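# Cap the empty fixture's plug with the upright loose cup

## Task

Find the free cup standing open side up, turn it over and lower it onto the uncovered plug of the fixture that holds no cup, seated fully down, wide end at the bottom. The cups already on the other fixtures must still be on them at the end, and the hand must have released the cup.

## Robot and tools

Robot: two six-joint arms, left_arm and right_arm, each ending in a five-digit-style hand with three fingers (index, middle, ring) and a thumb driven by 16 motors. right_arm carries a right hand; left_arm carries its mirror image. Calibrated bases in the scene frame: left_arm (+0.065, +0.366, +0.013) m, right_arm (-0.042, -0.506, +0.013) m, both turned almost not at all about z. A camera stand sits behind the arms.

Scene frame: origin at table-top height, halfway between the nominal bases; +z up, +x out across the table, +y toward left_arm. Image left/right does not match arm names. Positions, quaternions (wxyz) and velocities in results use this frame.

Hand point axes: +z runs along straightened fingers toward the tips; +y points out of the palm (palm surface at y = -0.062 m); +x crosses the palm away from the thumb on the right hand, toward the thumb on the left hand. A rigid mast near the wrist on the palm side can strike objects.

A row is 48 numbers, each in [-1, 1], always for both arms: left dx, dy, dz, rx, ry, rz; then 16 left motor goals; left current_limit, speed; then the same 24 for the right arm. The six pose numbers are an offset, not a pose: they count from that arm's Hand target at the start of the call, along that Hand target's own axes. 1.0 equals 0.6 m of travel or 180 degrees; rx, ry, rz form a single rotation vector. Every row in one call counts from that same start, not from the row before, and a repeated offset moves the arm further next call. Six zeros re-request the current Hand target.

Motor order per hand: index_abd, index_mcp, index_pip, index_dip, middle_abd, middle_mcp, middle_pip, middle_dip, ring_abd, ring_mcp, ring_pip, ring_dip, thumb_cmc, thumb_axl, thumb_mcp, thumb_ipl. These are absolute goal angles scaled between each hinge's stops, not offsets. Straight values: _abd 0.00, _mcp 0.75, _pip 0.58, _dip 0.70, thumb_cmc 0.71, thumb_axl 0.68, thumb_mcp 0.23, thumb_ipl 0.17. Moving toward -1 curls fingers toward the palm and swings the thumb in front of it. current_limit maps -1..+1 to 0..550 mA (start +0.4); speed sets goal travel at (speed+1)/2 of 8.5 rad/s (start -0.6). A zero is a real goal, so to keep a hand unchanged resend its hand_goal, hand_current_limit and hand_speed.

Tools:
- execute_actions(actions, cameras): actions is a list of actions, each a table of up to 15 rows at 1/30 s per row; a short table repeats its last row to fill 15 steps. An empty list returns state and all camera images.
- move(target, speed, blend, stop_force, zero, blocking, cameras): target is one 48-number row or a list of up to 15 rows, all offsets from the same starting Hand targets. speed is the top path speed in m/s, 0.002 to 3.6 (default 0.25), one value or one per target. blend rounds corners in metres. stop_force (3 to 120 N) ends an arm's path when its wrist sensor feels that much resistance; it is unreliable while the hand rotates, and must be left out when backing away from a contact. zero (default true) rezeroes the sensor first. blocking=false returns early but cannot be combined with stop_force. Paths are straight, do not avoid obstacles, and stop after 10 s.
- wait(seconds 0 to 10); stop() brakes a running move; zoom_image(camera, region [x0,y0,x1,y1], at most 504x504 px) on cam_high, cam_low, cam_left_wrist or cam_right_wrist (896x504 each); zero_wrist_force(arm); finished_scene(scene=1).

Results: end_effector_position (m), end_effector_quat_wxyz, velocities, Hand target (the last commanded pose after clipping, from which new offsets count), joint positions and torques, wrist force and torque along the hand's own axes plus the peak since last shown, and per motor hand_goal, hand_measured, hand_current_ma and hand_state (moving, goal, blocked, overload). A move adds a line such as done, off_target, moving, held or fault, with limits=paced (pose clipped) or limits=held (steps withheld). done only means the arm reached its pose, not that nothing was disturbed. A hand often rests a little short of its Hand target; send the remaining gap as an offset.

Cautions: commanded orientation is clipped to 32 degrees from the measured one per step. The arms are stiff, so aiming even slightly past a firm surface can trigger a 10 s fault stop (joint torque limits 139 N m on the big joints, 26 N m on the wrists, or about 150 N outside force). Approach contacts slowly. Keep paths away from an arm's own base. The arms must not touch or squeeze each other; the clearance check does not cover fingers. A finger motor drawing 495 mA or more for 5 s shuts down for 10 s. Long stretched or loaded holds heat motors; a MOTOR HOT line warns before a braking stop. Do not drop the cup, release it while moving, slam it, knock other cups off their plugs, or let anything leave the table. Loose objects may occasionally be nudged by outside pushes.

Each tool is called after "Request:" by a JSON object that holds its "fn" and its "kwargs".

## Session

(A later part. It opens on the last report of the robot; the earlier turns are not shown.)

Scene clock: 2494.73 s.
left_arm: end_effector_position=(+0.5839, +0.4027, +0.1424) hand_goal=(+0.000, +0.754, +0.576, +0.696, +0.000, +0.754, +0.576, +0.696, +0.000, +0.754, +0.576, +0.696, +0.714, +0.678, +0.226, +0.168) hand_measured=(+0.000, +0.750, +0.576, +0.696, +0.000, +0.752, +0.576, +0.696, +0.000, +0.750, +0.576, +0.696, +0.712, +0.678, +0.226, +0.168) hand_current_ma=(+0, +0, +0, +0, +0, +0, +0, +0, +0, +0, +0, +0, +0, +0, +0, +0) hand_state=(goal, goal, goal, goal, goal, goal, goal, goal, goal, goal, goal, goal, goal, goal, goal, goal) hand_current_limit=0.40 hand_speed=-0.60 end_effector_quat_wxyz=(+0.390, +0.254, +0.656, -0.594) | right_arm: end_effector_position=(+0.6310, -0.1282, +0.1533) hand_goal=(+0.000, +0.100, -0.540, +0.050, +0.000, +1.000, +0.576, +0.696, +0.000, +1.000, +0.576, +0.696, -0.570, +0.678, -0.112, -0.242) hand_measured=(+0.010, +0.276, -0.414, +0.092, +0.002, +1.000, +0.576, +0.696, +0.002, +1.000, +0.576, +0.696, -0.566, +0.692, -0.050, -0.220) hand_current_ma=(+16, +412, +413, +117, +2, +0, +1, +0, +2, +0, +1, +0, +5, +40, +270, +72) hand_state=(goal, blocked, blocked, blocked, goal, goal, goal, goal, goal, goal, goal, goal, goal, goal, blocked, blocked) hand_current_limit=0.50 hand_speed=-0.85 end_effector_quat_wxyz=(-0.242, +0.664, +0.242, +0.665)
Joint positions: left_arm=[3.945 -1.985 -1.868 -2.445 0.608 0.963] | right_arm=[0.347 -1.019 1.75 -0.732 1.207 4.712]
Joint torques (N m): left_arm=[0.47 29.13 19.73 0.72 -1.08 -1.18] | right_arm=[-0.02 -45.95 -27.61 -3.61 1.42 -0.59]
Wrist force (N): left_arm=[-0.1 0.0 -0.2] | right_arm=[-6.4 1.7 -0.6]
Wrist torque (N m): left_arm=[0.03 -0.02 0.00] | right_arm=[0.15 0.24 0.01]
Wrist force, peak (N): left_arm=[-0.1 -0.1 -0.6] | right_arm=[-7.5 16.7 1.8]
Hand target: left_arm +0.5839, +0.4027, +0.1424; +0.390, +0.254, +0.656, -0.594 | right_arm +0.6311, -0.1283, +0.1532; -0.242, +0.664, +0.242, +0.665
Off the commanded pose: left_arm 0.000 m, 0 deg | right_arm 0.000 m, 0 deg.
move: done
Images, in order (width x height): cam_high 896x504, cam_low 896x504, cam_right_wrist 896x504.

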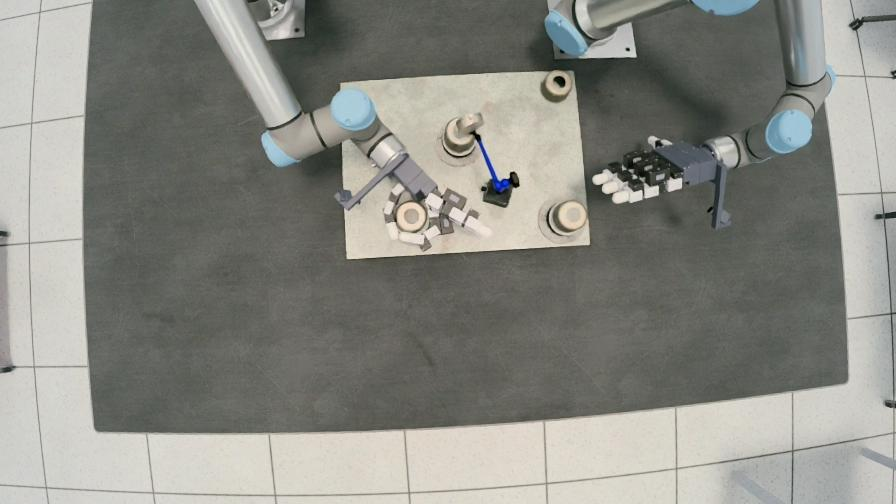

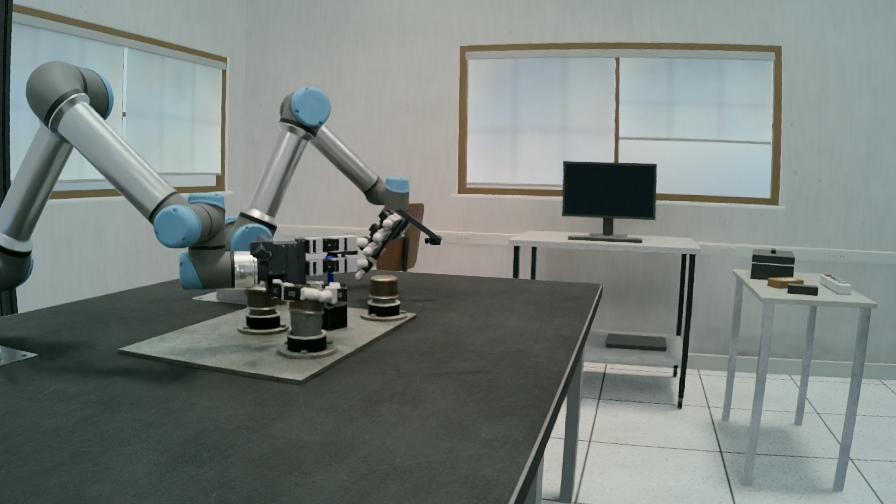

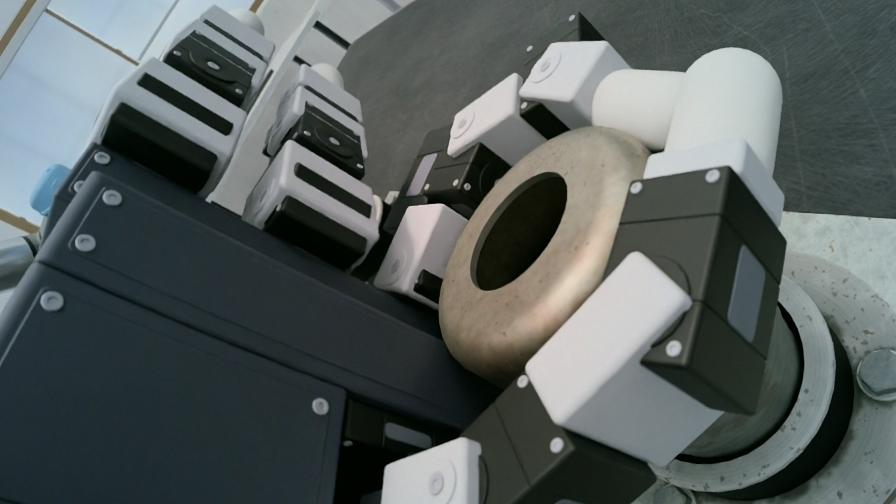

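Request:
{"fn": "move", "kwargs": {"target": [0,0,0,0,0,0, 0,0.754,0.576,0.696,0,0.754,0.576,0.696,0,0.754,0.576,0.696,0.714,0.678,0.226,0.168,0.40,-0.60, 0.0167,0,0,0,0,0, 0,0.100,-0.540,0.050,0,1,0.576,0.696,0,1,0.576,0.696,-0.571,0.678,-0.112,-0.243,0.6,-0.85], "speed": 0.01, "cameras": ["cam_high","cam_low","cam_right_wrist"]}}

Request:
{"fn": "zoom_image", "kwargs": {"camera": "cam_low", "region": [230, 230, 370, 370]}}

Scene clock: 2519.03 s.
left_arm: end_effector_position=(+0.5839, +0.4027, +0.1424) hand_goal=(+0.000, +0.754, +0.576, +0.696, +0.000, +0.754, +0.576, +0.696, +0.000, +0.754, +0.576, +0.696, +0.714, +0.678, +0.226, +0.168) hand_measured=(+0.000, +0.750, +0.576, +0.696, +0.000, +0.752, +0.576, +0.696, +0.000, +0.750, +0.576, +0.696, +0.712, +0.678, +0.226, +0.168) hand_current_ma=(+0, +0, +0, +0, +0, +0, +0, +0, +0, +0, +0, +0, +0, +0, +0, +0) hand_state=(goal, goal, goal, goal, goal, goal, goal, goal, goal, goal, goal, goal, goal, goal, goal, goal) hand_current_limit=0.40 hand_speed=-0.60 end_effector_quat_wxyz=(+0.390, +0.254, +0.656, -0.594) | right_arm: end_effector_position=(+0.6310, -0.1283, +0.1633) hand_goal=(+0.000, +0.100, -0.540, +0.050, +0.000, +1.000, +0.576, +0.696, +0.000, +1.000, +0.576, +0.696, -0.570, +0.678, -0.112, -0.242) hand_measured=(+0.010, +0.274, -0.420, +0.092, +0.002, +1.000, +0.576, +0.696, +0.002, +1.000, +0.576, +0.696, -0.564, +0.690, -0.054, -0.220) hand_current_ma=(+16, +440, +440, +117, +2, +0, +1, +0, +2, +0, +1, +0, +8, +28, +249, +72) hand_state=(goal, blocked, blocked, blocked, goal, goal, goal, goal, goal, goal, goal, goal, goal, goal, blocked, blocked) hand_current_limit=0.60 hand_speed=-0.85 end_effector_quat_wxyz=(-0.242, +0.664, +0.242, +0.665)
Joint positions: left_arm=[3.945 -1.985 -1.868 -2.445 0.608 0.963] | right_arm=[0.347 -1.035 1.744 -0.71 1.208 4.712]
Joint torques (N m): left_arm=[-0.08 29.11 20.01 0.71 -1.11 -1.2] | right_arm=[-5.11 -41.69 -22.91 -2.21 1.55 -0.17]
Wrist force (N): left_arm=[0.1 -0.1 -0.3] | right_arm=[-2.0 -0.6 1.1]
Wrist torque (N m): left_arm=[0.02 -0.04 0.02] | right_arm=[0.00 0.19 0.11]
Wrist force, peak (N): left_arm=[0.4 0.3 -0.4] | right_arm=[-8.6 1.0 -1.6]
Hand target: left_arm +0.5839, +0.4027, +0.1424; +0.390, +0.254, +0.656, -0.594 | right_arm +0.6310, -0.1283, +0.1632; -0.242, +0.664, +0.242, +0.665
Off the commanded pose: left_arm 0.000 m, 0 deg | right_arm 0.000 m, 0 deg.
move: done
Images, in order (width x height): cam_high 896x504, cam_low 896x504, cam_right_wrist 896x504.

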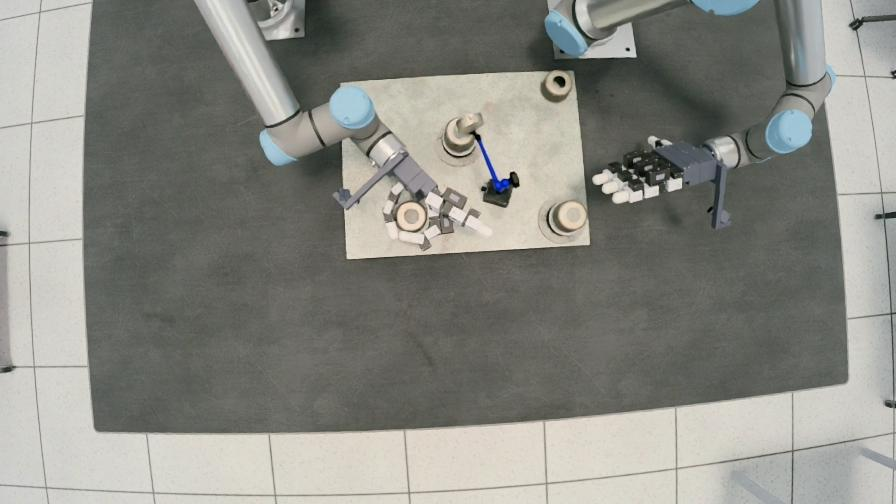

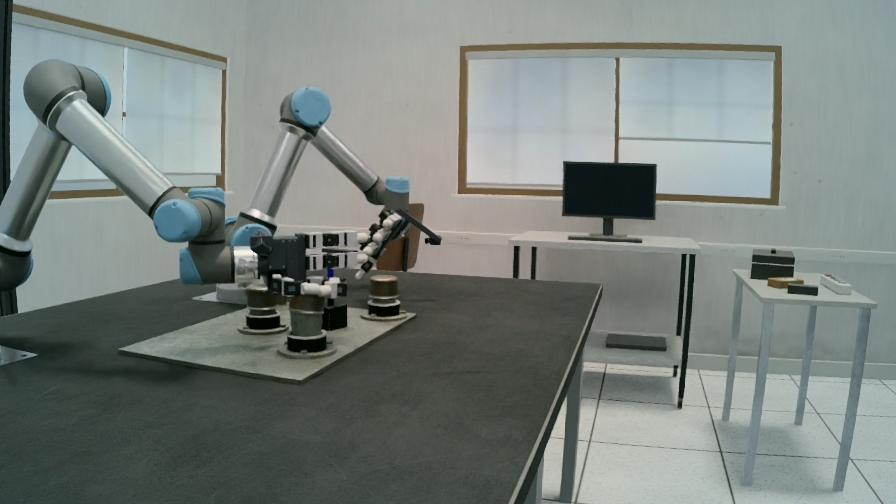

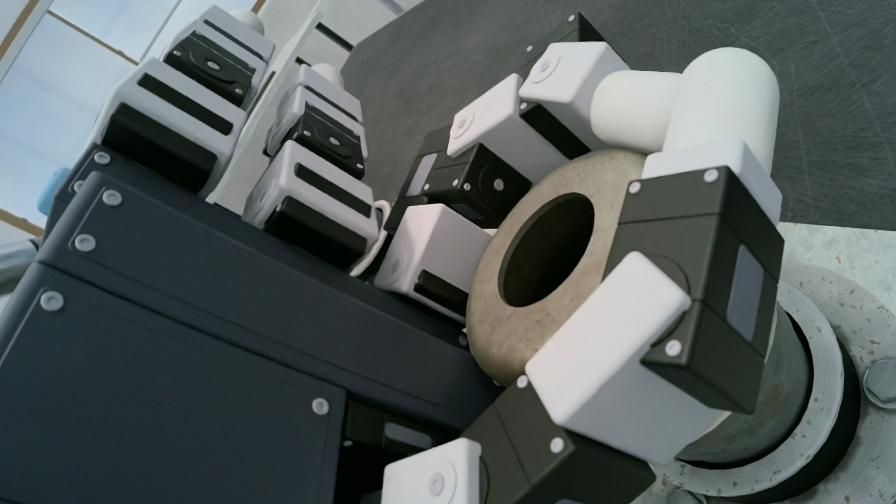

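Scaled by 3.600 from the camera's 896x504 image, which has a finer 1280x720 frame.

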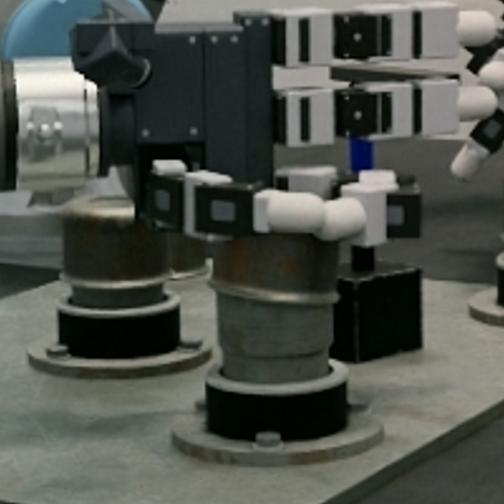

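Request:
{"fn": "move", "kwargs": {"target": [0,0,0,0,0,0, 0,0.754,0.576,0.696,0,0.754,0.576,0.696,0,0.754,0.576,0.696,0.714,0.678,0.226,0.168,0.40,-0.60, -0.04,0,0,0,0,0, 0,0.100,-0.540,0.050,0,1,0.576,0.696,0,1,0.576,0.696,-0.571,0.678,-0.112,-0.243,0.6,-0.85], "speed": 0.01, "stop_force": 8, "cameras": ["cam_high","cam_low","cam_right_wrist"]}}

Request:
{"fn": "zoom_image", "kwargs": {"camera": "cam_low", "region": [230, 230, 370, 370]}}

Scene clock: 2535.70 s.
left_arm: end_effector_position=(+0.5839, +0.4027, +0.1424) hand_goal=(+0.000, +0.754, +0.576, +0.696, +0.000, +0.754, +0.576, +0.696, +0.000, +0.754, +0.576, +0.696, +0.714, +0.678, +0.226, +0.168) hand_measured=(+0.000, +0.750, +0.576, +0.696, +0.000, +0.752, +0.576, +0.696, +0.000, +0.750, +0.576, +0.696, +0.712, +0.678, +0.226, +0.168) hand_current_ma=(+0, +0, +0, +0, +0, +0, +0, +0, +0, +0, +0, +0, +0, +0, +0, +0) hand_state=(goal, goal, goal, goal, goal, goal, goal, goal, goal, goal, goal, goal, goal, goal, goal, goal) hand_current_limit=0.40 hand_speed=-0.60 end_effector_quat_wxyz=(+0.390, +0.254, +0.656, -0.594) | right_arm: end_effector_position=(+0.6310, -0.1283, +0.1512) hand_goal=(+0.000, +0.100, -0.540, +0.050, +0.000, +1.000, +0.576, +0.696, +0.000, +1.000, +0.576, +0.696, -0.570, +0.678, -0.112, -0.242) hand_measured=(-0.002, +0.274, -0.420, +0.096, +0.002, +1.000, +0.576, +0.696, +0.002, +1.000, +0.576, +0.696, -0.592, +0.678, -0.054, -0.222) hand_current_ma=(-2, +440, +440, +135, +2, +0, +1, +0, +2, +0, +1, +0, -52, -1, +246, +68) hand_state=(goal, blocked, blocked, blocked, goal, goal, goal, goal, goal, goal, goal, goal, blocked, goal, blocked, blocked) hand_current_limit=0.60 hand_speed=-0.85 end_effector_quat_wxyz=(-0.242, +0.664, +0.242, +0.665)
Joint positions: left_arm=[3.945 -1.985 -1.868 -2.445 0.608 0.963] | right_arm=[0.347 -1.016 1.752 -0.736 1.208 4.712]
Joint torques (N m): left_arm=[0.57 29.21 19.67 0.76 -1.04 -1.27] | right_arm=[3.22 -50.36 -27.38 -2.65 1.05 -0.82]
Wrist force (N): left_arm=[0.1 0.1 -0.2] | right_arm=[-1.9 2.9 0.0]
Wrist torque (N m): left_arm=[0.03 -0.03 0.02] | right_arm=[0.27 0.21 -0.04]
Wrist force, peak (N): left_arm=[0.1 -0.1 -0.6] | right_arm=[6.6 1.3 2.8]
Hand target: left_arm +0.5839, +0.4027, +0.1424; +0.390, +0.254, +0.656, -0.594 | right_arm +0.6310, -0.1283, +0.1512; -0.242, +0.664, +0.242, +0.665 (not the last commanded pose)
Off the commanded pose: left_arm 0.000 m, 0 deg | right_arm 0.012 m, 0 deg.
move: contact (right_arm)
Images, in order (width x height): cam_high 896x504, cam_low 896x504, cam_right_wrist 896x504.

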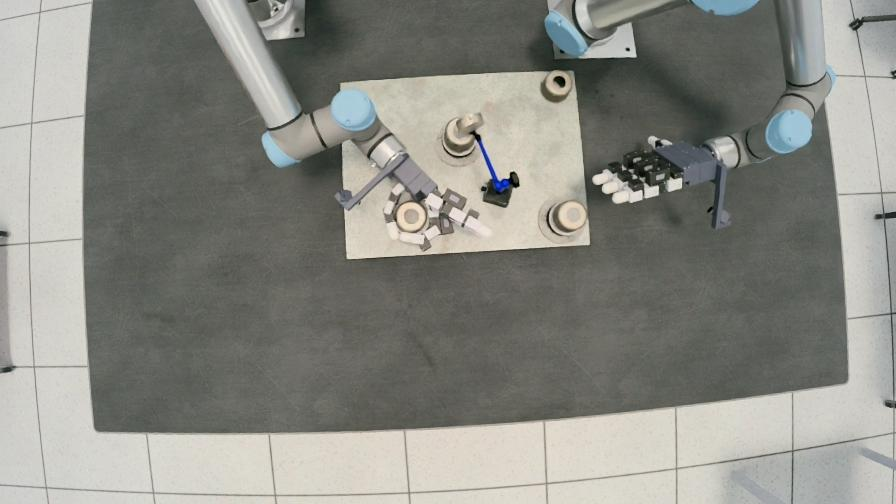

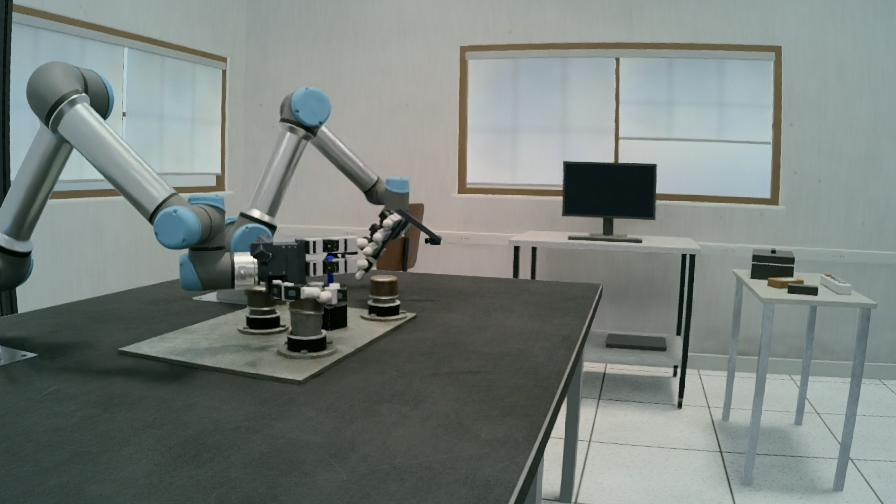

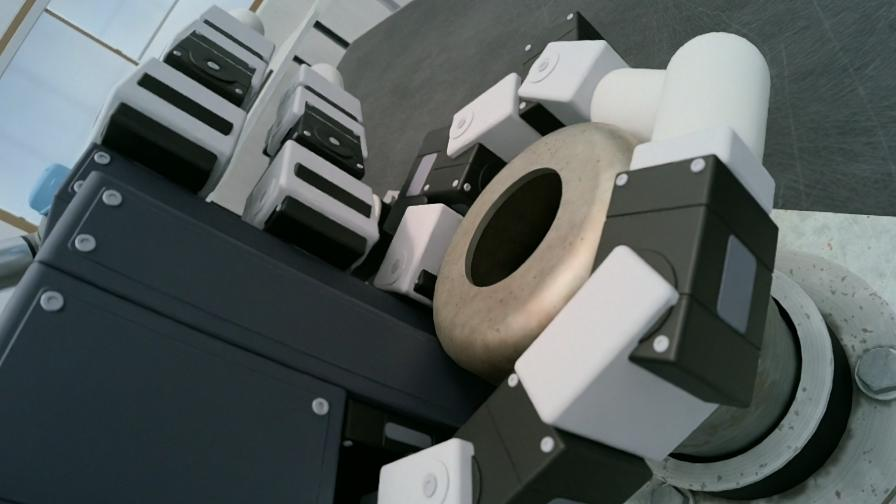

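Scaled by 3.600 from the camera's 896x504 image, which has a finer 1280x720 frame.

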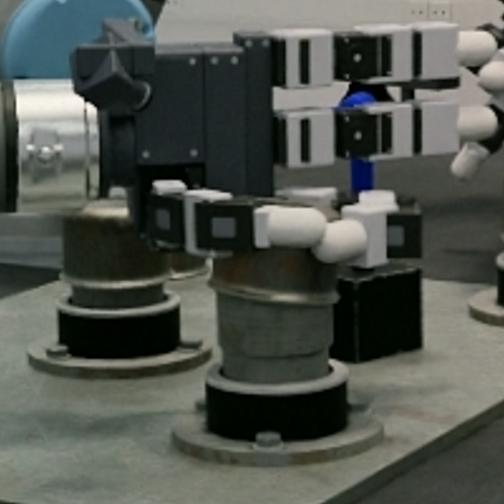

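Request:
{"fn": "move", "kwargs": {"target": [[0,0,0,0,0,0, 0,0.754,0.576,0.696,0,0.754,0.576,0.696,0,0.754,0.576,0.696,0.714,0.678,0.226,0.168,0.40,-0.60, 0.0133,0,0,0,0,0, 0,0.100,-0.540,0.050,0,1,0.576,0.696,0,1,0.576,0.696,-0.571,0.678,-0.112,-0.243,0.6,-0.85],[0,0,0,0,0,0, 0,0.754,0.576,0.696,0,0.754,0.576,0.696,0,0.754,0.576,0.696,0.714,0.678,0.226,0.168,0.40,-0.60, 0.0133,-0.0054,-0.0064,0,0,0, 0,0.100,-0.540,0.050,0,1,0.576,0.696,0,1,0.576,0.696,-0.571,0.678,-0.112,-0.243,0.6,-0.85]], "speed": 0.01, "cameras": ["cam_high","cam_low","cam_right_wrist"]}}

Request:
{"fn": "zoom_image", "kwargs": {"camera": "cam_low", "region": [230, 230, 370, 370]}}

Request:
{"fn": "zoom_image", "kwargs": {"camera": "cam_high", "region": [350, 150, 470, 270]}}

Scene clock: 2557.00 s.
left_arm: end_effector_position=(+0.5839, +0.4027, +0.1424) hand_goal=(+0.000, +0.754, +0.576, +0.696, +0.000, +0.754, +0.576, +0.696, +0.000, +0.754, +0.576, +0.696, +0.714, +0.678, +0.226, +0.168) hand_measured=(+0.000, +0.750, +0.576, +0.696, +0.000, +0.752, +0.576, +0.696, +0.000, +0.750, +0.576, +0.696, +0.712, +0.678, +0.226, +0.168) hand_current_ma=(+0, +0, +0, +0, +0, +0, +0, +0, +0, +0, +0, +0, +0, +0, +0, +0) hand_state=(goal, goal, goal, goal, goal, goal, goal, goal, goal, goal, goal, goal, goal, goal, goal, goal) hand_current_limit=0.40 hand_speed=-0.60 end_effector_quat_wxyz=(+0.390, +0.254, +0.656, -0.594) | right_arm: end_effector_position=(+0.6260, -0.1283, +0.1593) hand_goal=(+0.000, +0.100, -0.540, +0.050, +0.000, +1.000, +0.576, +0.696, +0.000, +1.000, +0.576, +0.696, -0.570, +0.678, -0.112, -0.242) hand_measured=(+0.002, +0.274, -0.420, +0.096, +0.002, +1.000, +0.576, +0.696, +0.002, +1.000, +0.576, +0.696, -0.572, +0.684, -0.054, -0.222) hand_current_ma=(+3, +440, +440, +135, +2, +0, +1, +0, +2, +0, +1, +0, -3, +11, +241, +68) hand_state=(goal, blocked, blocked, blocked, goal, goal, goal, goal, goal, goal, goal, goal, goal, goal, blocked, blocked) hand_current_limit=0.60 hand_speed=-0.85 end_effector_quat_wxyz=(-0.242, +0.664, +0.242, +0.665)
Joint positions: left_arm=[3.945 -1.985 -1.868 -2.445 0.608 0.963] | right_arm=[0.351 -1.037 1.76 -0.725 1.211 4.712]
Joint torques (N m): left_arm=[0.8 29.35 19.84 0.77 -1.12 -1.21] | right_arm=[12.46 -38.47 -20.64 -0.05 -1.65 -0.51]
Wrist force (N): left_arm=[-0.1 0.3 -0.4] | right_arm=[0.8 10.8 2.8]
Wrist torque (N m): left_arm=[0.09 -0.01 -0.01] | right_arm=[0.49 0.24 -0.08]
Wrist force, peak (N): left_arm=[0.2 -0.1 -0.7] | right_arm=[0.8 10.8 2.8]
Hand target: left_arm +0.5839, +0.4027, +0.1424; +0.390, +0.254, +0.656, -0.594 | right_arm +0.6260, -0.1283, +0.1592; -0.242, +0.664, +0.242, +0.665
Off the commanded pose: left_arm 0.000 m, 0 deg | right_arm 0.000 m, 0 deg.
move: done
Images, in order (width x height): cam_high 896x504, cam_low 896x504, cam_right_wrist 896x504.

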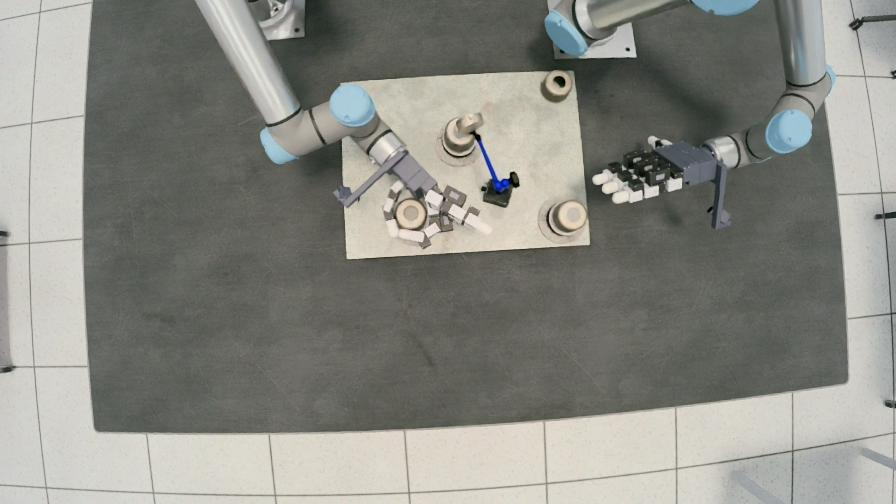

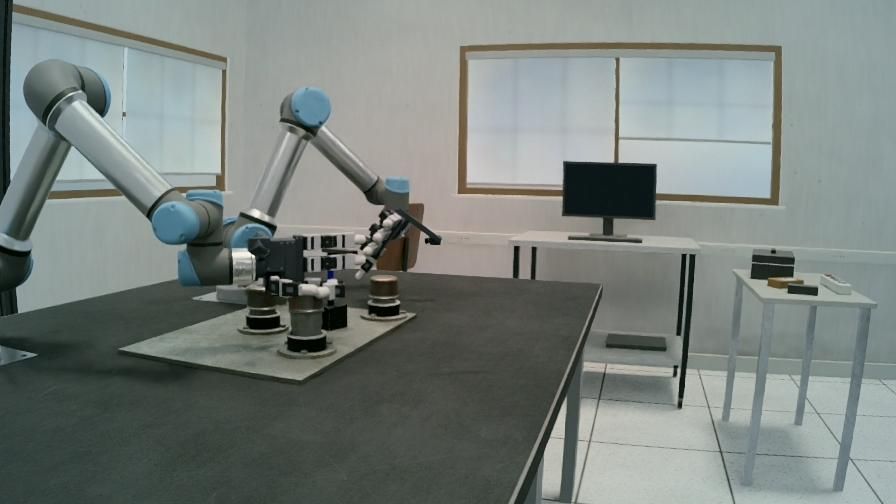

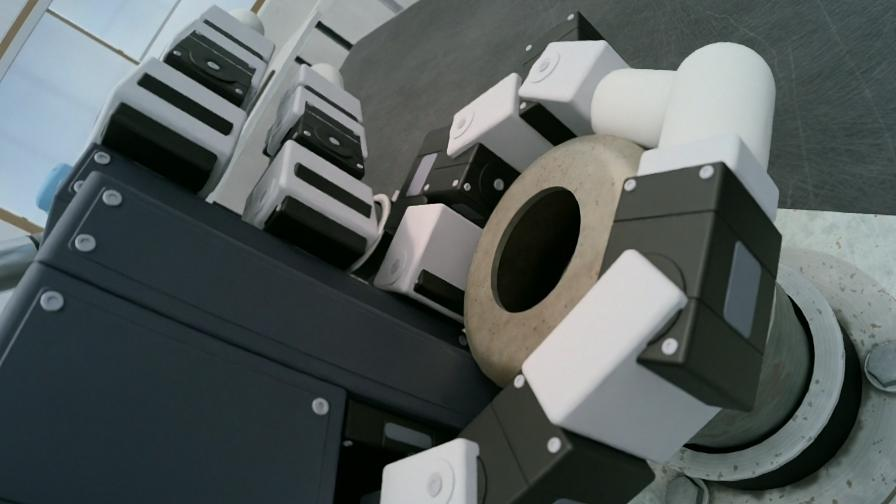

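Scaled by 3.600 from the camera's 896x504 image, which has a finer 1280x720 frame.

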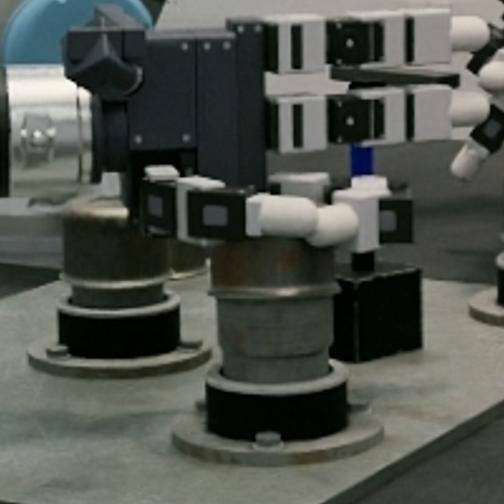

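Scaled by 4.200 from the camera's 896x504 image, which has a finer 1280x720 frame.

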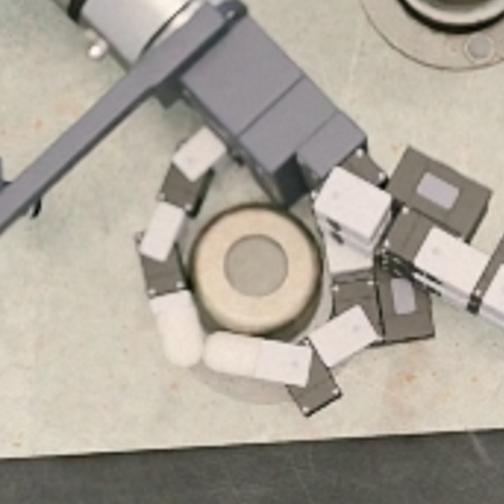

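Request:
{"fn": "move", "kwargs": {"target": [0,0,0,0,0,0, 0,0.754,0.576,0.696,0,0.754,0.576,0.696,0,0.754,0.576,0.696,0.714,0.678,0.226,0.168,0.40,-0.60, 0,0.0035,0.001,0,0,0, 0,0.100,-0.540,0.050,0,1,0.576,0.696,0,1,0.576,0.696,-0.571,0.678,-0.112,-0.243,0.6,-0.85], "speed": 0.01}}

Request:
{"fn": "move", "kwargs": {"target": [0,0,0,0,0,0, 0,0.754,0.576,0.696,0,0.754,0.576,0.696,0,0.754,0.576,0.696,0.714,0.678,0.226,0.168,0.40,-0.60, -0.06,0,0,0,0,0, 0,0.100,-0.540,0.050,0,1,0.576,0.696,0,1,0.576,0.696,-0.571,0.678,-0.112,-0.243,0.6,-0.85], "speed": 0.01, "stop_force": 6, "cameras": ["cam_high","cam_low","cam_right_wrist"]}}

Request:
{"fn": "zoom_image", "kwargs": {"camera": "cam_low", "region": [230, 230, 370, 370]}}

Request:
{"fn": "zoom_image", "kwargs": {"camera": "cam_high", "region": [350, 150, 470, 270]}}

Scene clock: 2591.37 s.
left_arm: end_effector_position=(+0.5839, +0.4027, +0.1424) hand_goal=(+0.000, +0.754, +0.576, +0.696, +0.000, +0.754, +0.576, +0.696, +0.000, +0.754, +0.576, +0.696, +0.714, +0.678, +0.226, +0.168) hand_measured=(+0.000, +0.750, +0.576, +0.696, +0.000, +0.752, +0.576, +0.696, +0.000, +0.750, +0.576, +0.696, +0.712, +0.678, +0.226, +0.168) hand_current_ma=(+0, +0, +0, +0, +0, +0, +0, +0, +0, +0, +0, +0, +0, +0, +0, +0) hand_state=(goal, goal, goal, goal, goal, goal, goal, goal, goal, goal, goal, goal, goal, goal, goal, goal) hand_current_limit=0.40 hand_speed=-0.60 end_effector_quat_wxyz=(+0.390, +0.254, +0.656, -0.594) | right_arm: end_effector_position=(+0.6279, -0.1295, +0.1592) hand_goal=(+0.000, +0.100, -0.540, +0.050, +0.000, +1.000, +0.576, +0.696, +0.000, +1.000, +0.576, +0.696, -0.570, +0.678, -0.112, -0.242) hand_measured=(+0.004, +0.274, -0.420, +0.096, +0.002, +1.000, +0.576, +0.696, +0.002, +1.000, +0.576, +0.696, -0.572, +0.684, -0.056, -0.222) hand_current_ma=(+5, +440, +440, +135, +2, +0, +1, +0, +2, +0, +1, +0, -1, +10, +239, +68) hand_state=(goal, blocked, blocked, blocked, goal, goal, goal, goal, goal, goal, goal, goal, goal, goal, blocked, blocked) hand_current_limit=0.60 hand_speed=-0.85 end_effector_quat_wxyz=(-0.242, +0.664, +0.242, +0.665)
Joint positions: left_arm=[3.945 -1.985 -1.868 -2.445 0.608 0.963] | right_arm=[0.347 -1.035 1.757 -0.723 1.207 4.712]
Joint torques (N m): left_arm=[0.24 29.14 19.57 0.67 -1.12 -1.21] | right_arm=[-5.13 -38.77 -25.03 -1.29 -0.98 -0.37]
Wrist force (N): left_arm=[0.0 0.1 -0.3] | right_arm=[-3.3 -0.2 0.2]
Wrist torque (N m): left_arm=[0.05 -0.01 0.00] | right_arm=[0.05 0.15 0.14]
Wrist force, peak (N): left_arm=[0.0 0.0 -0.6] | right_arm=[1.0 10.9 3.0]
Hand target: left_arm +0.5839, +0.4027, +0.1424; +0.390, +0.254, +0.656, -0.594 | right_arm +0.6278, -0.1295, +0.1592; -0.242, +0.664, +0.242, +0.665
Off the commanded pose: left_arm 0.000 m, 0 deg | right_arm 0.000 m, 0 deg.
move: done

Scene clock: 2592.83 s.
left_arm: end_effector_position=(+0.5839, +0.4027, +0.1424) hand_goal=(+0.000, +0.754, +0.576, +0.696, +0.000, +0.754, +0.576, +0.696, +0.000, +0.754, +0.576, +0.696, +0.714, +0.678, +0.226, +0.168) hand_measured=(+0.000, +0.750, +0.576, +0.696, +0.000, +0.752, +0.576, +0.696, +0.000, +0.750, +0.576, +0.696, +0.712, +0.678, +0.226, +0.168) hand_current_ma=(+0, +0, +0, +0, +0, +0, +0, +0, +0, +0, +0, +0, +0, +0, +0, +0) hand_state=(goal, goal, goal, goal, goal, goal, goal, goal, goal, goal, goal, goal, goal, goal, goal, goal) hand_current_limit=0.40 hand_speed=-0.60 end_effector_quat_wxyz=(+0.390, +0.254, +0.656, -0.594) | right_arm: end_effector_position=(+0.6279, -0.1295, +0.1558) hand_goal=(+0.000, +0.100, -0.540, +0.050, +0.000, +1.000, +0.576, +0.696, +0.000, +1.000, +0.576, +0.696, -0.570, +0.678, -0.112, -0.242) hand_measured=(+0.002, +0.274, -0.420, +0.096, +0.002, +1.000, +0.576, +0.696, +0.002, +1.000, +0.576, +0.696, -0.572, +0.682, -0.056, -0.222) hand_current_ma=(+1, +440, +440, +135, +2, +0, +1, +0, +2, +0, +1, +0, -4, +8, +239, +68) hand_state=(goal, blocked, blocked, blocked, goal, goal, goal, goal, goal, goal, goal, goal, goal, goal, blocked, blocked) hand_current_limit=0.60 hand_speed=-0.85 end_effector_quat_wxyz=(-0.242, +0.664, +0.242, +0.665)
Joint positions: left_arm=[3.945 -1.985 -1.868 -2.445 0.608 0.963] | right_arm=[0.347 -1.03 1.76 -0.731 1.207 4.712]
Joint torques (N m): left_arm=[0.35 29.04 19.93 0.82 -1.13 -1.26] | right_arm=[0.95 -49.57 -25.89 -2.09 -0.28 -0.33]
Wrist force (N): left_arm=[0.0 -0.1 -0.4] | right_arm=[-1.1 4.8 1.8]
Wrist torque (N m): left_arm=[0.04 -0.03 0.01] | right_arm=[0.25 0.22 -0.02]
Wrist force, peak (N): left_arm=[0.2 0.0 -0.5] | right_arm=[0.5 5.9 3.0]
Hand target: left_arm +0.5839, +0.4027, +0.1424; +0.390, +0.254, +0.656, -0.594 | right_arm +0.6279, -0.1295, +0.1558; -0.242, +0.664, +0.242, +0.665 (not the last commanded pose)
Off the commanded pose: left_arm 0.000 m, 0 deg | right_arm 0.033 m, 0 deg.
move: contact (right_arm)
Images, in order (width x height): cam_high 896x504, cam_low 896x504, cam_right_wrist 896x504.

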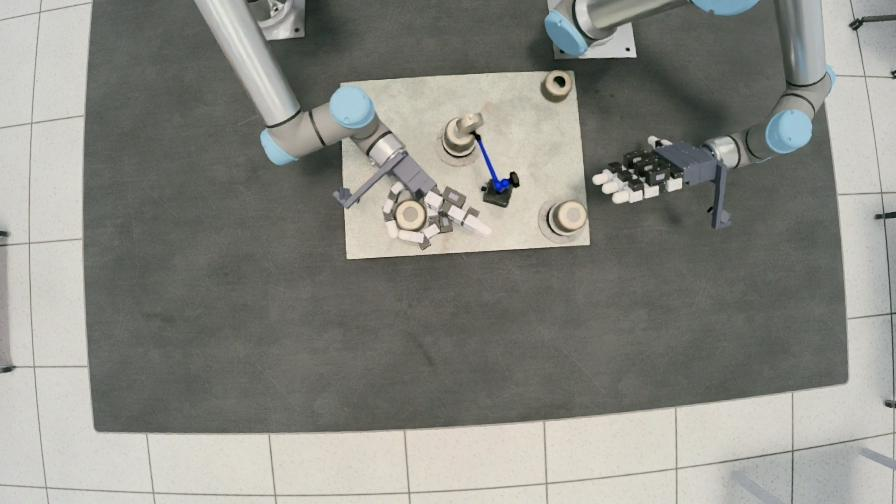

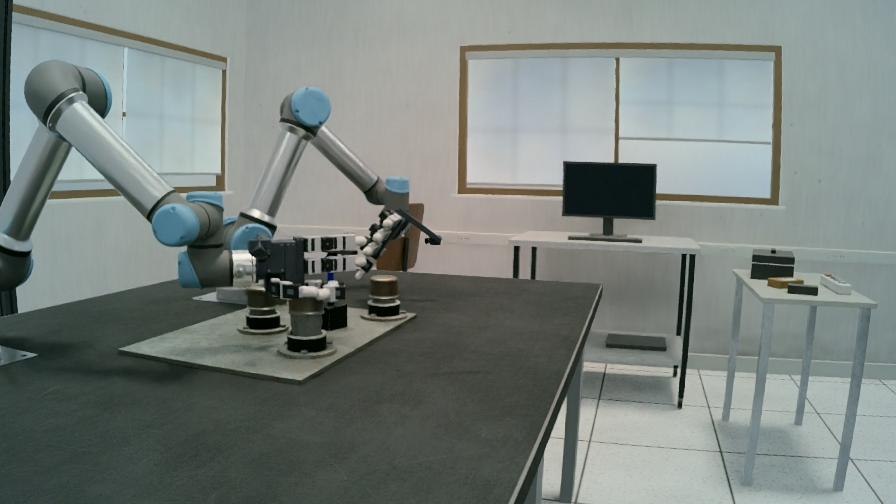

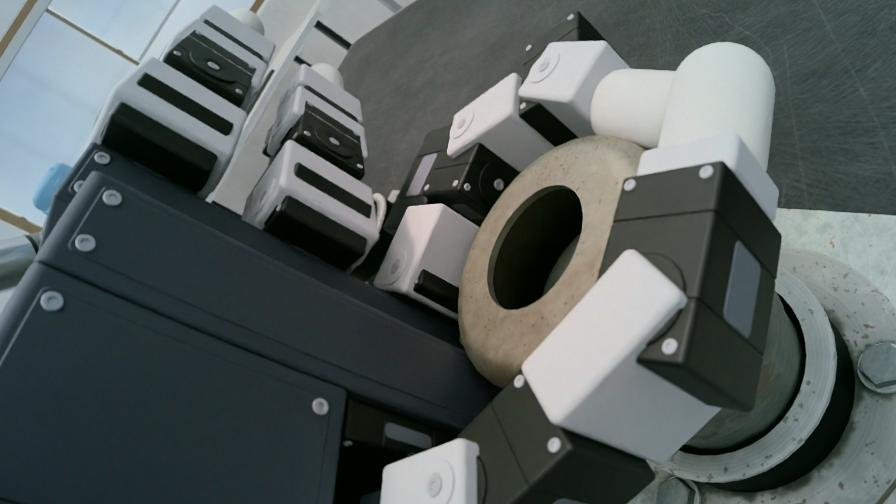

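Scaled by 3.600 from the camera's 896x504 image, which has a finer 1280x720 frame.

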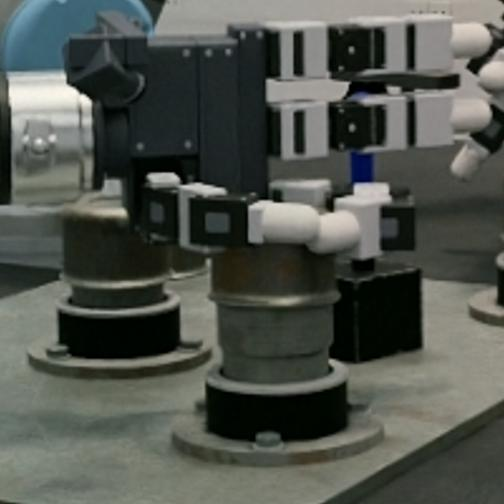

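Scaled by 4.200 from the camera's 896x504 image, which has a finer 1280x720 frame.

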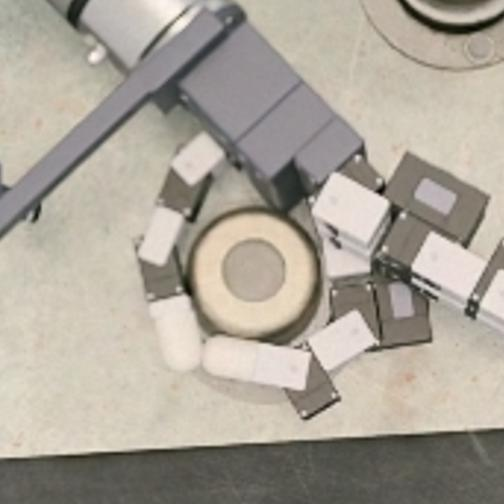

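Request:
{"fn": "move", "kwargs": {"target": [0,0,0,0,0,0, 0,0.754,0.576,0.696,0,0.754,0.576,0.696,0,0.754,0.576,0.696,0.714,0.678,0.226,0.168,0.40,-0.60, -0.055,0.0025,0.001,0,0,0, 0,0.100,-0.540,0.050,0,1,0.576,0.696,0,1,0.576,0.696,-0.571,0.678,-0.112,-0.243,0.6,-0.85], "speed": 0.01, "stop_force": 10, "cameras": ["cam_high","cam_low","cam_right_wrist"]}}

Request:
{"fn": "zoom_image", "kwargs": {"camera": "cam_low", "region": [230, 230, 370, 370]}}

Request:
{"fn": "zoom_image", "kwargs": {"camera": "cam_high", "region": [350, 150, 470, 270]}}

Scene clock: 2615.70 s.
left_arm: end_effector_position=(+0.5839, +0.4027, +0.1424) hand_goal=(+0.000, +0.754, +0.576, +0.696, +0.000, +0.754, +0.576, +0.696, +0.000, +0.754, +0.576, +0.696, +0.714, +0.678, +0.226, +0.168) hand_measured=(+0.000, +0.750, +0.576, +0.696, +0.000, +0.752, +0.576, +0.696, +0.000, +0.750, +0.576, +0.696, +0.712, +0.678, +0.226, +0.168) hand_current_ma=(+0, +0, +0, +0, +0, +0, +0, +0, +0, +0, +0, +0, +0, +0, +0, +0) hand_state=(goal, goal, goal, goal, goal, goal, goal, goal, goal, goal, goal, goal, goal, goal, goal, goal) hand_current_limit=0.40 hand_speed=-0.60 end_effector_quat_wxyz=(+0.390, +0.254, +0.656, -0.594) | right_arm: end_effector_position=(+0.6290, -0.1301, +0.1299) hand_goal=(+0.000, +0.100, -0.540, +0.050, +0.000, +1.000, +0.576, +0.696, +0.000, +1.000, +0.576, +0.696, -0.570, +0.678, -0.112, -0.242) hand_measured=(-0.002, +0.274, -0.420, +0.098, +0.002, +1.000, +0.576, +0.696, +0.002, +1.000, +0.576, +0.696, -0.604, +0.676, -0.050, -0.220) hand_current_ma=(-2, +440, +440, +141, +2, +0, +1, +0, +2, +0, +1, +0, -93, -2, +265, +77) hand_state=(goal, blocked, blocked, blocked, goal, goal, goal, goal, goal, goal, goal, goal, blocked, goal, blocked, blocked) hand_current_limit=0.60 hand_speed=-0.85 end_effector_quat_wxyz=(-0.242, +0.664, +0.242, +0.665)
Joint positions: left_arm=[3.945 -1.985 -1.868 -2.445 0.608 0.963] | right_arm=[0.345 -0.986 1.772 -0.787 1.205 4.712]
Joint torques (N m): left_arm=[-0.03 28.61 19.94 0.72 -1.09 -1.28] | right_arm=[6.54 -48.12 -22.58 -1.3 -1.36 0.83]
Wrist force (N): left_arm=[0.0 0.1 0.1] | right_arm=[1.6 14.4 1.5]
Wrist torque (N m): left_arm=[0.02 -0.02 0.00] | right_arm=[0.79 0.12 -0.12]
Wrist force, peak (N): left_arm=[0.1 0.1 -0.7] | right_arm=[5.0 16.3 1.2]
Hand target: left_arm +0.5839, +0.4027, +0.1424; +0.390, +0.254, +0.656, -0.594 | right_arm +0.6290, -0.1301, +0.1299; -0.242, +0.664, +0.242, +0.665 (not the last commanded pose)
Off the commanded pose: left_arm 0.000 m, 0 deg | right_arm 0.007 m, 0 deg.
move: contact (right_arm)
Images, in order (width x height): cam_high 896x504, cam_low 896x504, cam_right_wrist 896x504.

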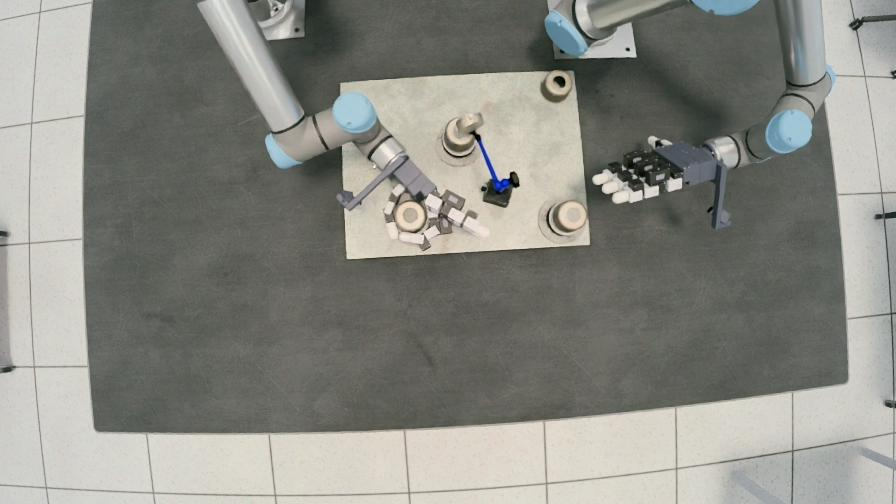

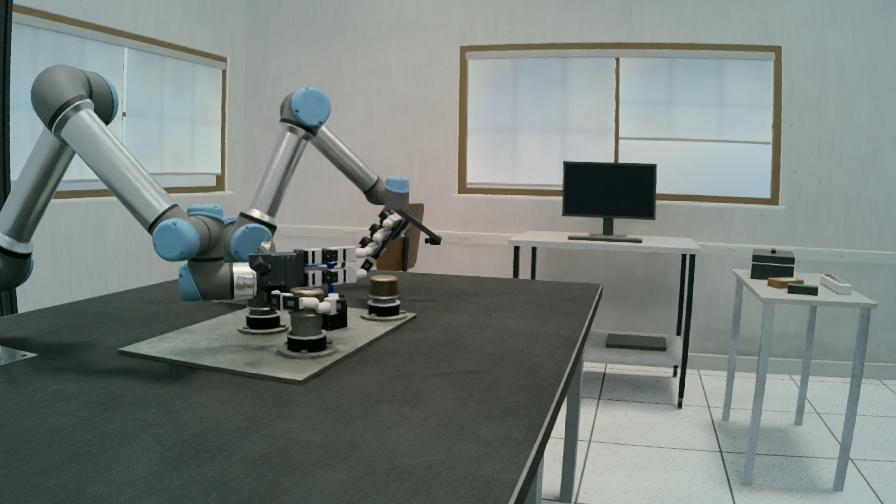

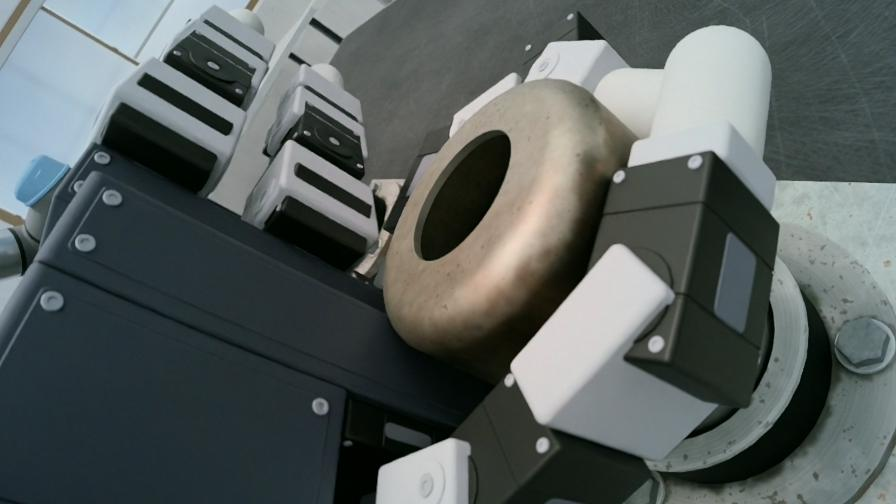

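Scaled by 3.600 from the camera's 896x504 image, which has a finer 1280x720 frame.

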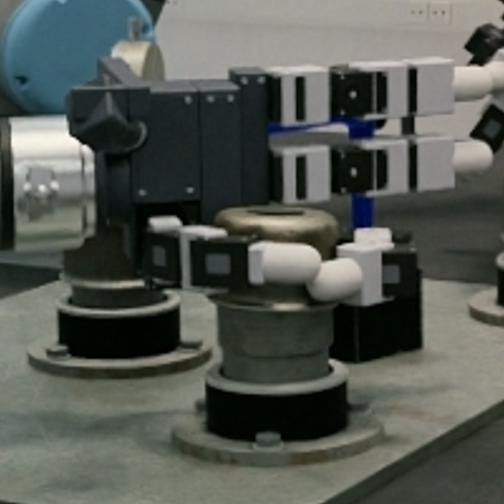

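Scaled by 4.200 from the camera's 896x504 image, which has a finer 1280x720 frame.

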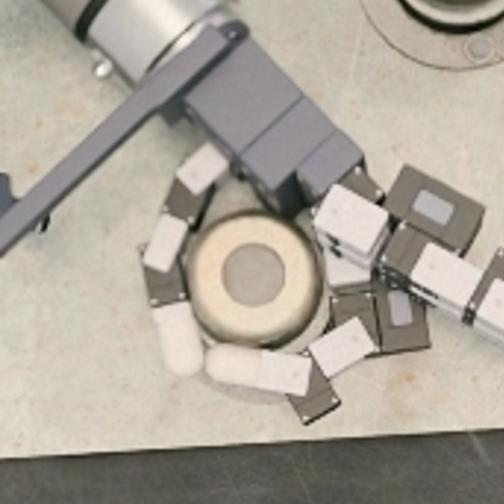

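Request:
{"fn": "move", "kwargs": {"target": [0,0,0,0,0,0, 0,0.754,0.576,0.696,0,0.754,0.576,0.696,0,0.754,0.576,0.696,0.714,0.678,0.226,0.168,0.40,-0.60, 0,0.005,0,0,0,0, 0,0.100,-0.540,0.050,0,1,0.576,0.696,0,1,0.576,0.696,-0.571,0.678,-0.112,-0.243,0.4,-0.85], "speed": 0.01}}

Scene clock: 2633.33 s.
left_arm: end_effector_position=(+0.5839, +0.4027, +0.1424) hand_goal=(+0.000, +0.754, +0.576, +0.696, +0.000, +0.754, +0.576, +0.696, +0.000, +0.754, +0.576, +0.696, +0.714, +0.678, +0.226, +0.168) hand_measured=(+0.000, +0.750, +0.576, +0.696, +0.000, +0.752, +0.576, +0.696, +0.000, +0.750, +0.576, +0.696, +0.712, +0.678, +0.226, +0.168) hand_current_ma=(+0, +0, +0, +0, +0, +0, +0, +0, +0, +0, +0, +0, +0, +0, +0, +0) hand_state=(goal, goal, goal, goal, goal, goal, goal, goal, goal, goal, goal, goal, goal, goal, goal, goal) hand_current_limit=0.40 hand_speed=-0.60 end_effector_quat_wxyz=(+0.390, +0.254, +0.656, -0.594) | right_arm: end_effector_position=(+0.6307, -0.1318, +0.1299) hand_goal=(+0.000, +0.100, -0.540, +0.050, +0.000, +1.000, +0.576, +0.696, +0.000, +1.000, +0.576, +0.696, -0.570, +0.678, -0.112, -0.242) hand_measured=(+0.004, +0.272, -0.420, +0.098, +0.002, +1.000, +0.576, +0.696, +0.002, +1.000, +0.576, +0.696, -0.590, +0.680, -0.050, -0.220) hand_current_ma=(+5, +385, +385, +141, +2, +0, +1, +0, +2, +0, +1, +0, -49, +4, +265, +77) hand_state=(goal, blocked, blocked, blocked, goal, goal, goal, goal, goal, goal, goal, goal, blocked, goal, blocked, blocked) hand_current_limit=0.40 hand_speed=-0.85 end_effector_quat_wxyz=(-0.242, +0.664, +0.243, +0.665)
Joint positions: left_arm=[3.945 -1.985 -1.868 -2.445 0.608 0.963] | right_arm=[0.34 -0.985 1.771 -0.787 1.198 4.712]
Joint torques (N m): left_arm=[0.24 28.42 20.43 0.64 -1.15 -1.19] | right_arm=[-57.66 -21.6 -37.5 -5.04 10.79 -3.68]
Wrist force (N): left_arm=[0.1 -0.4 -0.4] | right_arm=[20.9 -76.5 -27.0]
Wrist torque (N m): left_arm=[0.00 -0.04 0.02] | right_arm=[-2.25 -1.45 3.16]
Wrist force, peak (N): left_arm=[0.3 -0.2 -0.6] | right_arm=[20.9 -76.5 -27.0]
Hand target: left_arm +0.5839, +0.4027, +0.1424; +0.390, +0.254, +0.656, -0.594 | right_arm +0.6309, -0.1324, +0.1299; -0.242, +0.664, +0.242, +0.665
Off the commanded pose: left_arm 0.000 m, 0 deg | right_arm 0.001 m, 0 deg.
move: done

Request:
{"fn": "move", "kwargs": {"target": [0,0,0,0,0,0, 0,0.754,0.576,0.696,0,0.754,0.576,0.696,0,0.754,0.576,0.696,0.714,0.678,0.226,0.168,0.40,-0.60, 0,-0.005,0,0,0,0, 0,0.100,-0.540,0.050,0,1,0.576,0.696,0,1,0.576,0.696,-0.571,0.678,-0.112,-0.243,0.0,-0.85], "speed": 0.02}}

Scene clock: 2653.63 s.
left_arm: end_effector_position=(+0.5839, +0.4027, +0.1424) hand_goal=(+0.000, +0.754, +0.576, +0.696, +0.000, +0.754, +0.576, +0.696, +0.000, +0.754, +0.576, +0.696, +0.714, +0.678, +0.226, +0.168) hand_measured=(+0.000, +0.750, +0.576, +0.696, +0.000, +0.752, +0.576, +0.696, +0.000, +0.750, +0.576, +0.696, +0.712, +0.678, +0.226, +0.168) hand_current_ma=(+0, +0, +0, +0, +0, +0, +0, +0, +0, +0, +0, +0, +0, +0, +0, +0) hand_state=(goal, goal, goal, goal, goal, goal, goal, goal, goal, goal, goal, goal, goal, goal, goal, goal) hand_current_limit=0.40 hand_speed=-0.60 end_effector_quat_wxyz=(+0.390, +0.254, +0.656, -0.594) | right_arm: end_effector_position=(+0.6291, -0.1303, +0.1298) hand_goal=(+0.000, +0.100, -0.540, +0.050, +0.000, +1.000, +0.576, +0.696, +0.000, +1.000, +0.576, +0.696, -0.570, +0.678, -0.112, -0.242) hand_measured=(+0.004, +0.272, -0.418, +0.098, +0.002, +1.000, +0.576, +0.696, +0.002, +1.000, +0.576, +0.696, -0.586, +0.682, -0.050, -0.218) hand_current_ma=(+5, +275, +275, +141, +2, +0, +1, +0, +2, +0, +1, +0, -37, +8, +265, +83) hand_state=(goal, blocked, blocked, blocked, goal, goal, goal, goal, goal, goal, goal, goal, goal, goal, blocked, blocked) hand_current_limit=0.00 hand_speed=-0.85 end_effector_quat_wxyz=(-0.242, +0.664, +0.242, +0.665)
Joint positions: left_arm=[3.945 -1.985 -1.868 -2.445 0.608 0.963] | right_arm=[0.345 -0.986 1.772 -0.787 1.206 4.712]
Joint torques (N m): left_arm=[0.46 28.8 20.32 0.6 -1.05 -1.23] | right_arm=[16.74 -51.61 -10.6 -2.25 -3.38 0.58]
Wrist force (N): left_arm=[0.1 -0.2 0.0] | right_arm=[-4.0 14.0 -0.6]
Wrist torque (N m): left_arm=[-0.02 -0.03 0.01] | right_arm=[0.87 0.22 -0.17]
Wrist force, peak (N): left_arm=[0.2 0.3 -0.5] | right_arm=[23.6 -76.6 -31.6]
Hand target: left_arm +0.5839, +0.4027, +0.1424; +0.390, +0.254, +0.656, -0.594 | right_arm +0.6290, -0.1301, +0.1299; -0.242, +0.664, +0.242, +0.665
Off the commanded pose: left_arm 0.000 m, 0 deg | right_arm 0.000 m, 0 deg.
move: done


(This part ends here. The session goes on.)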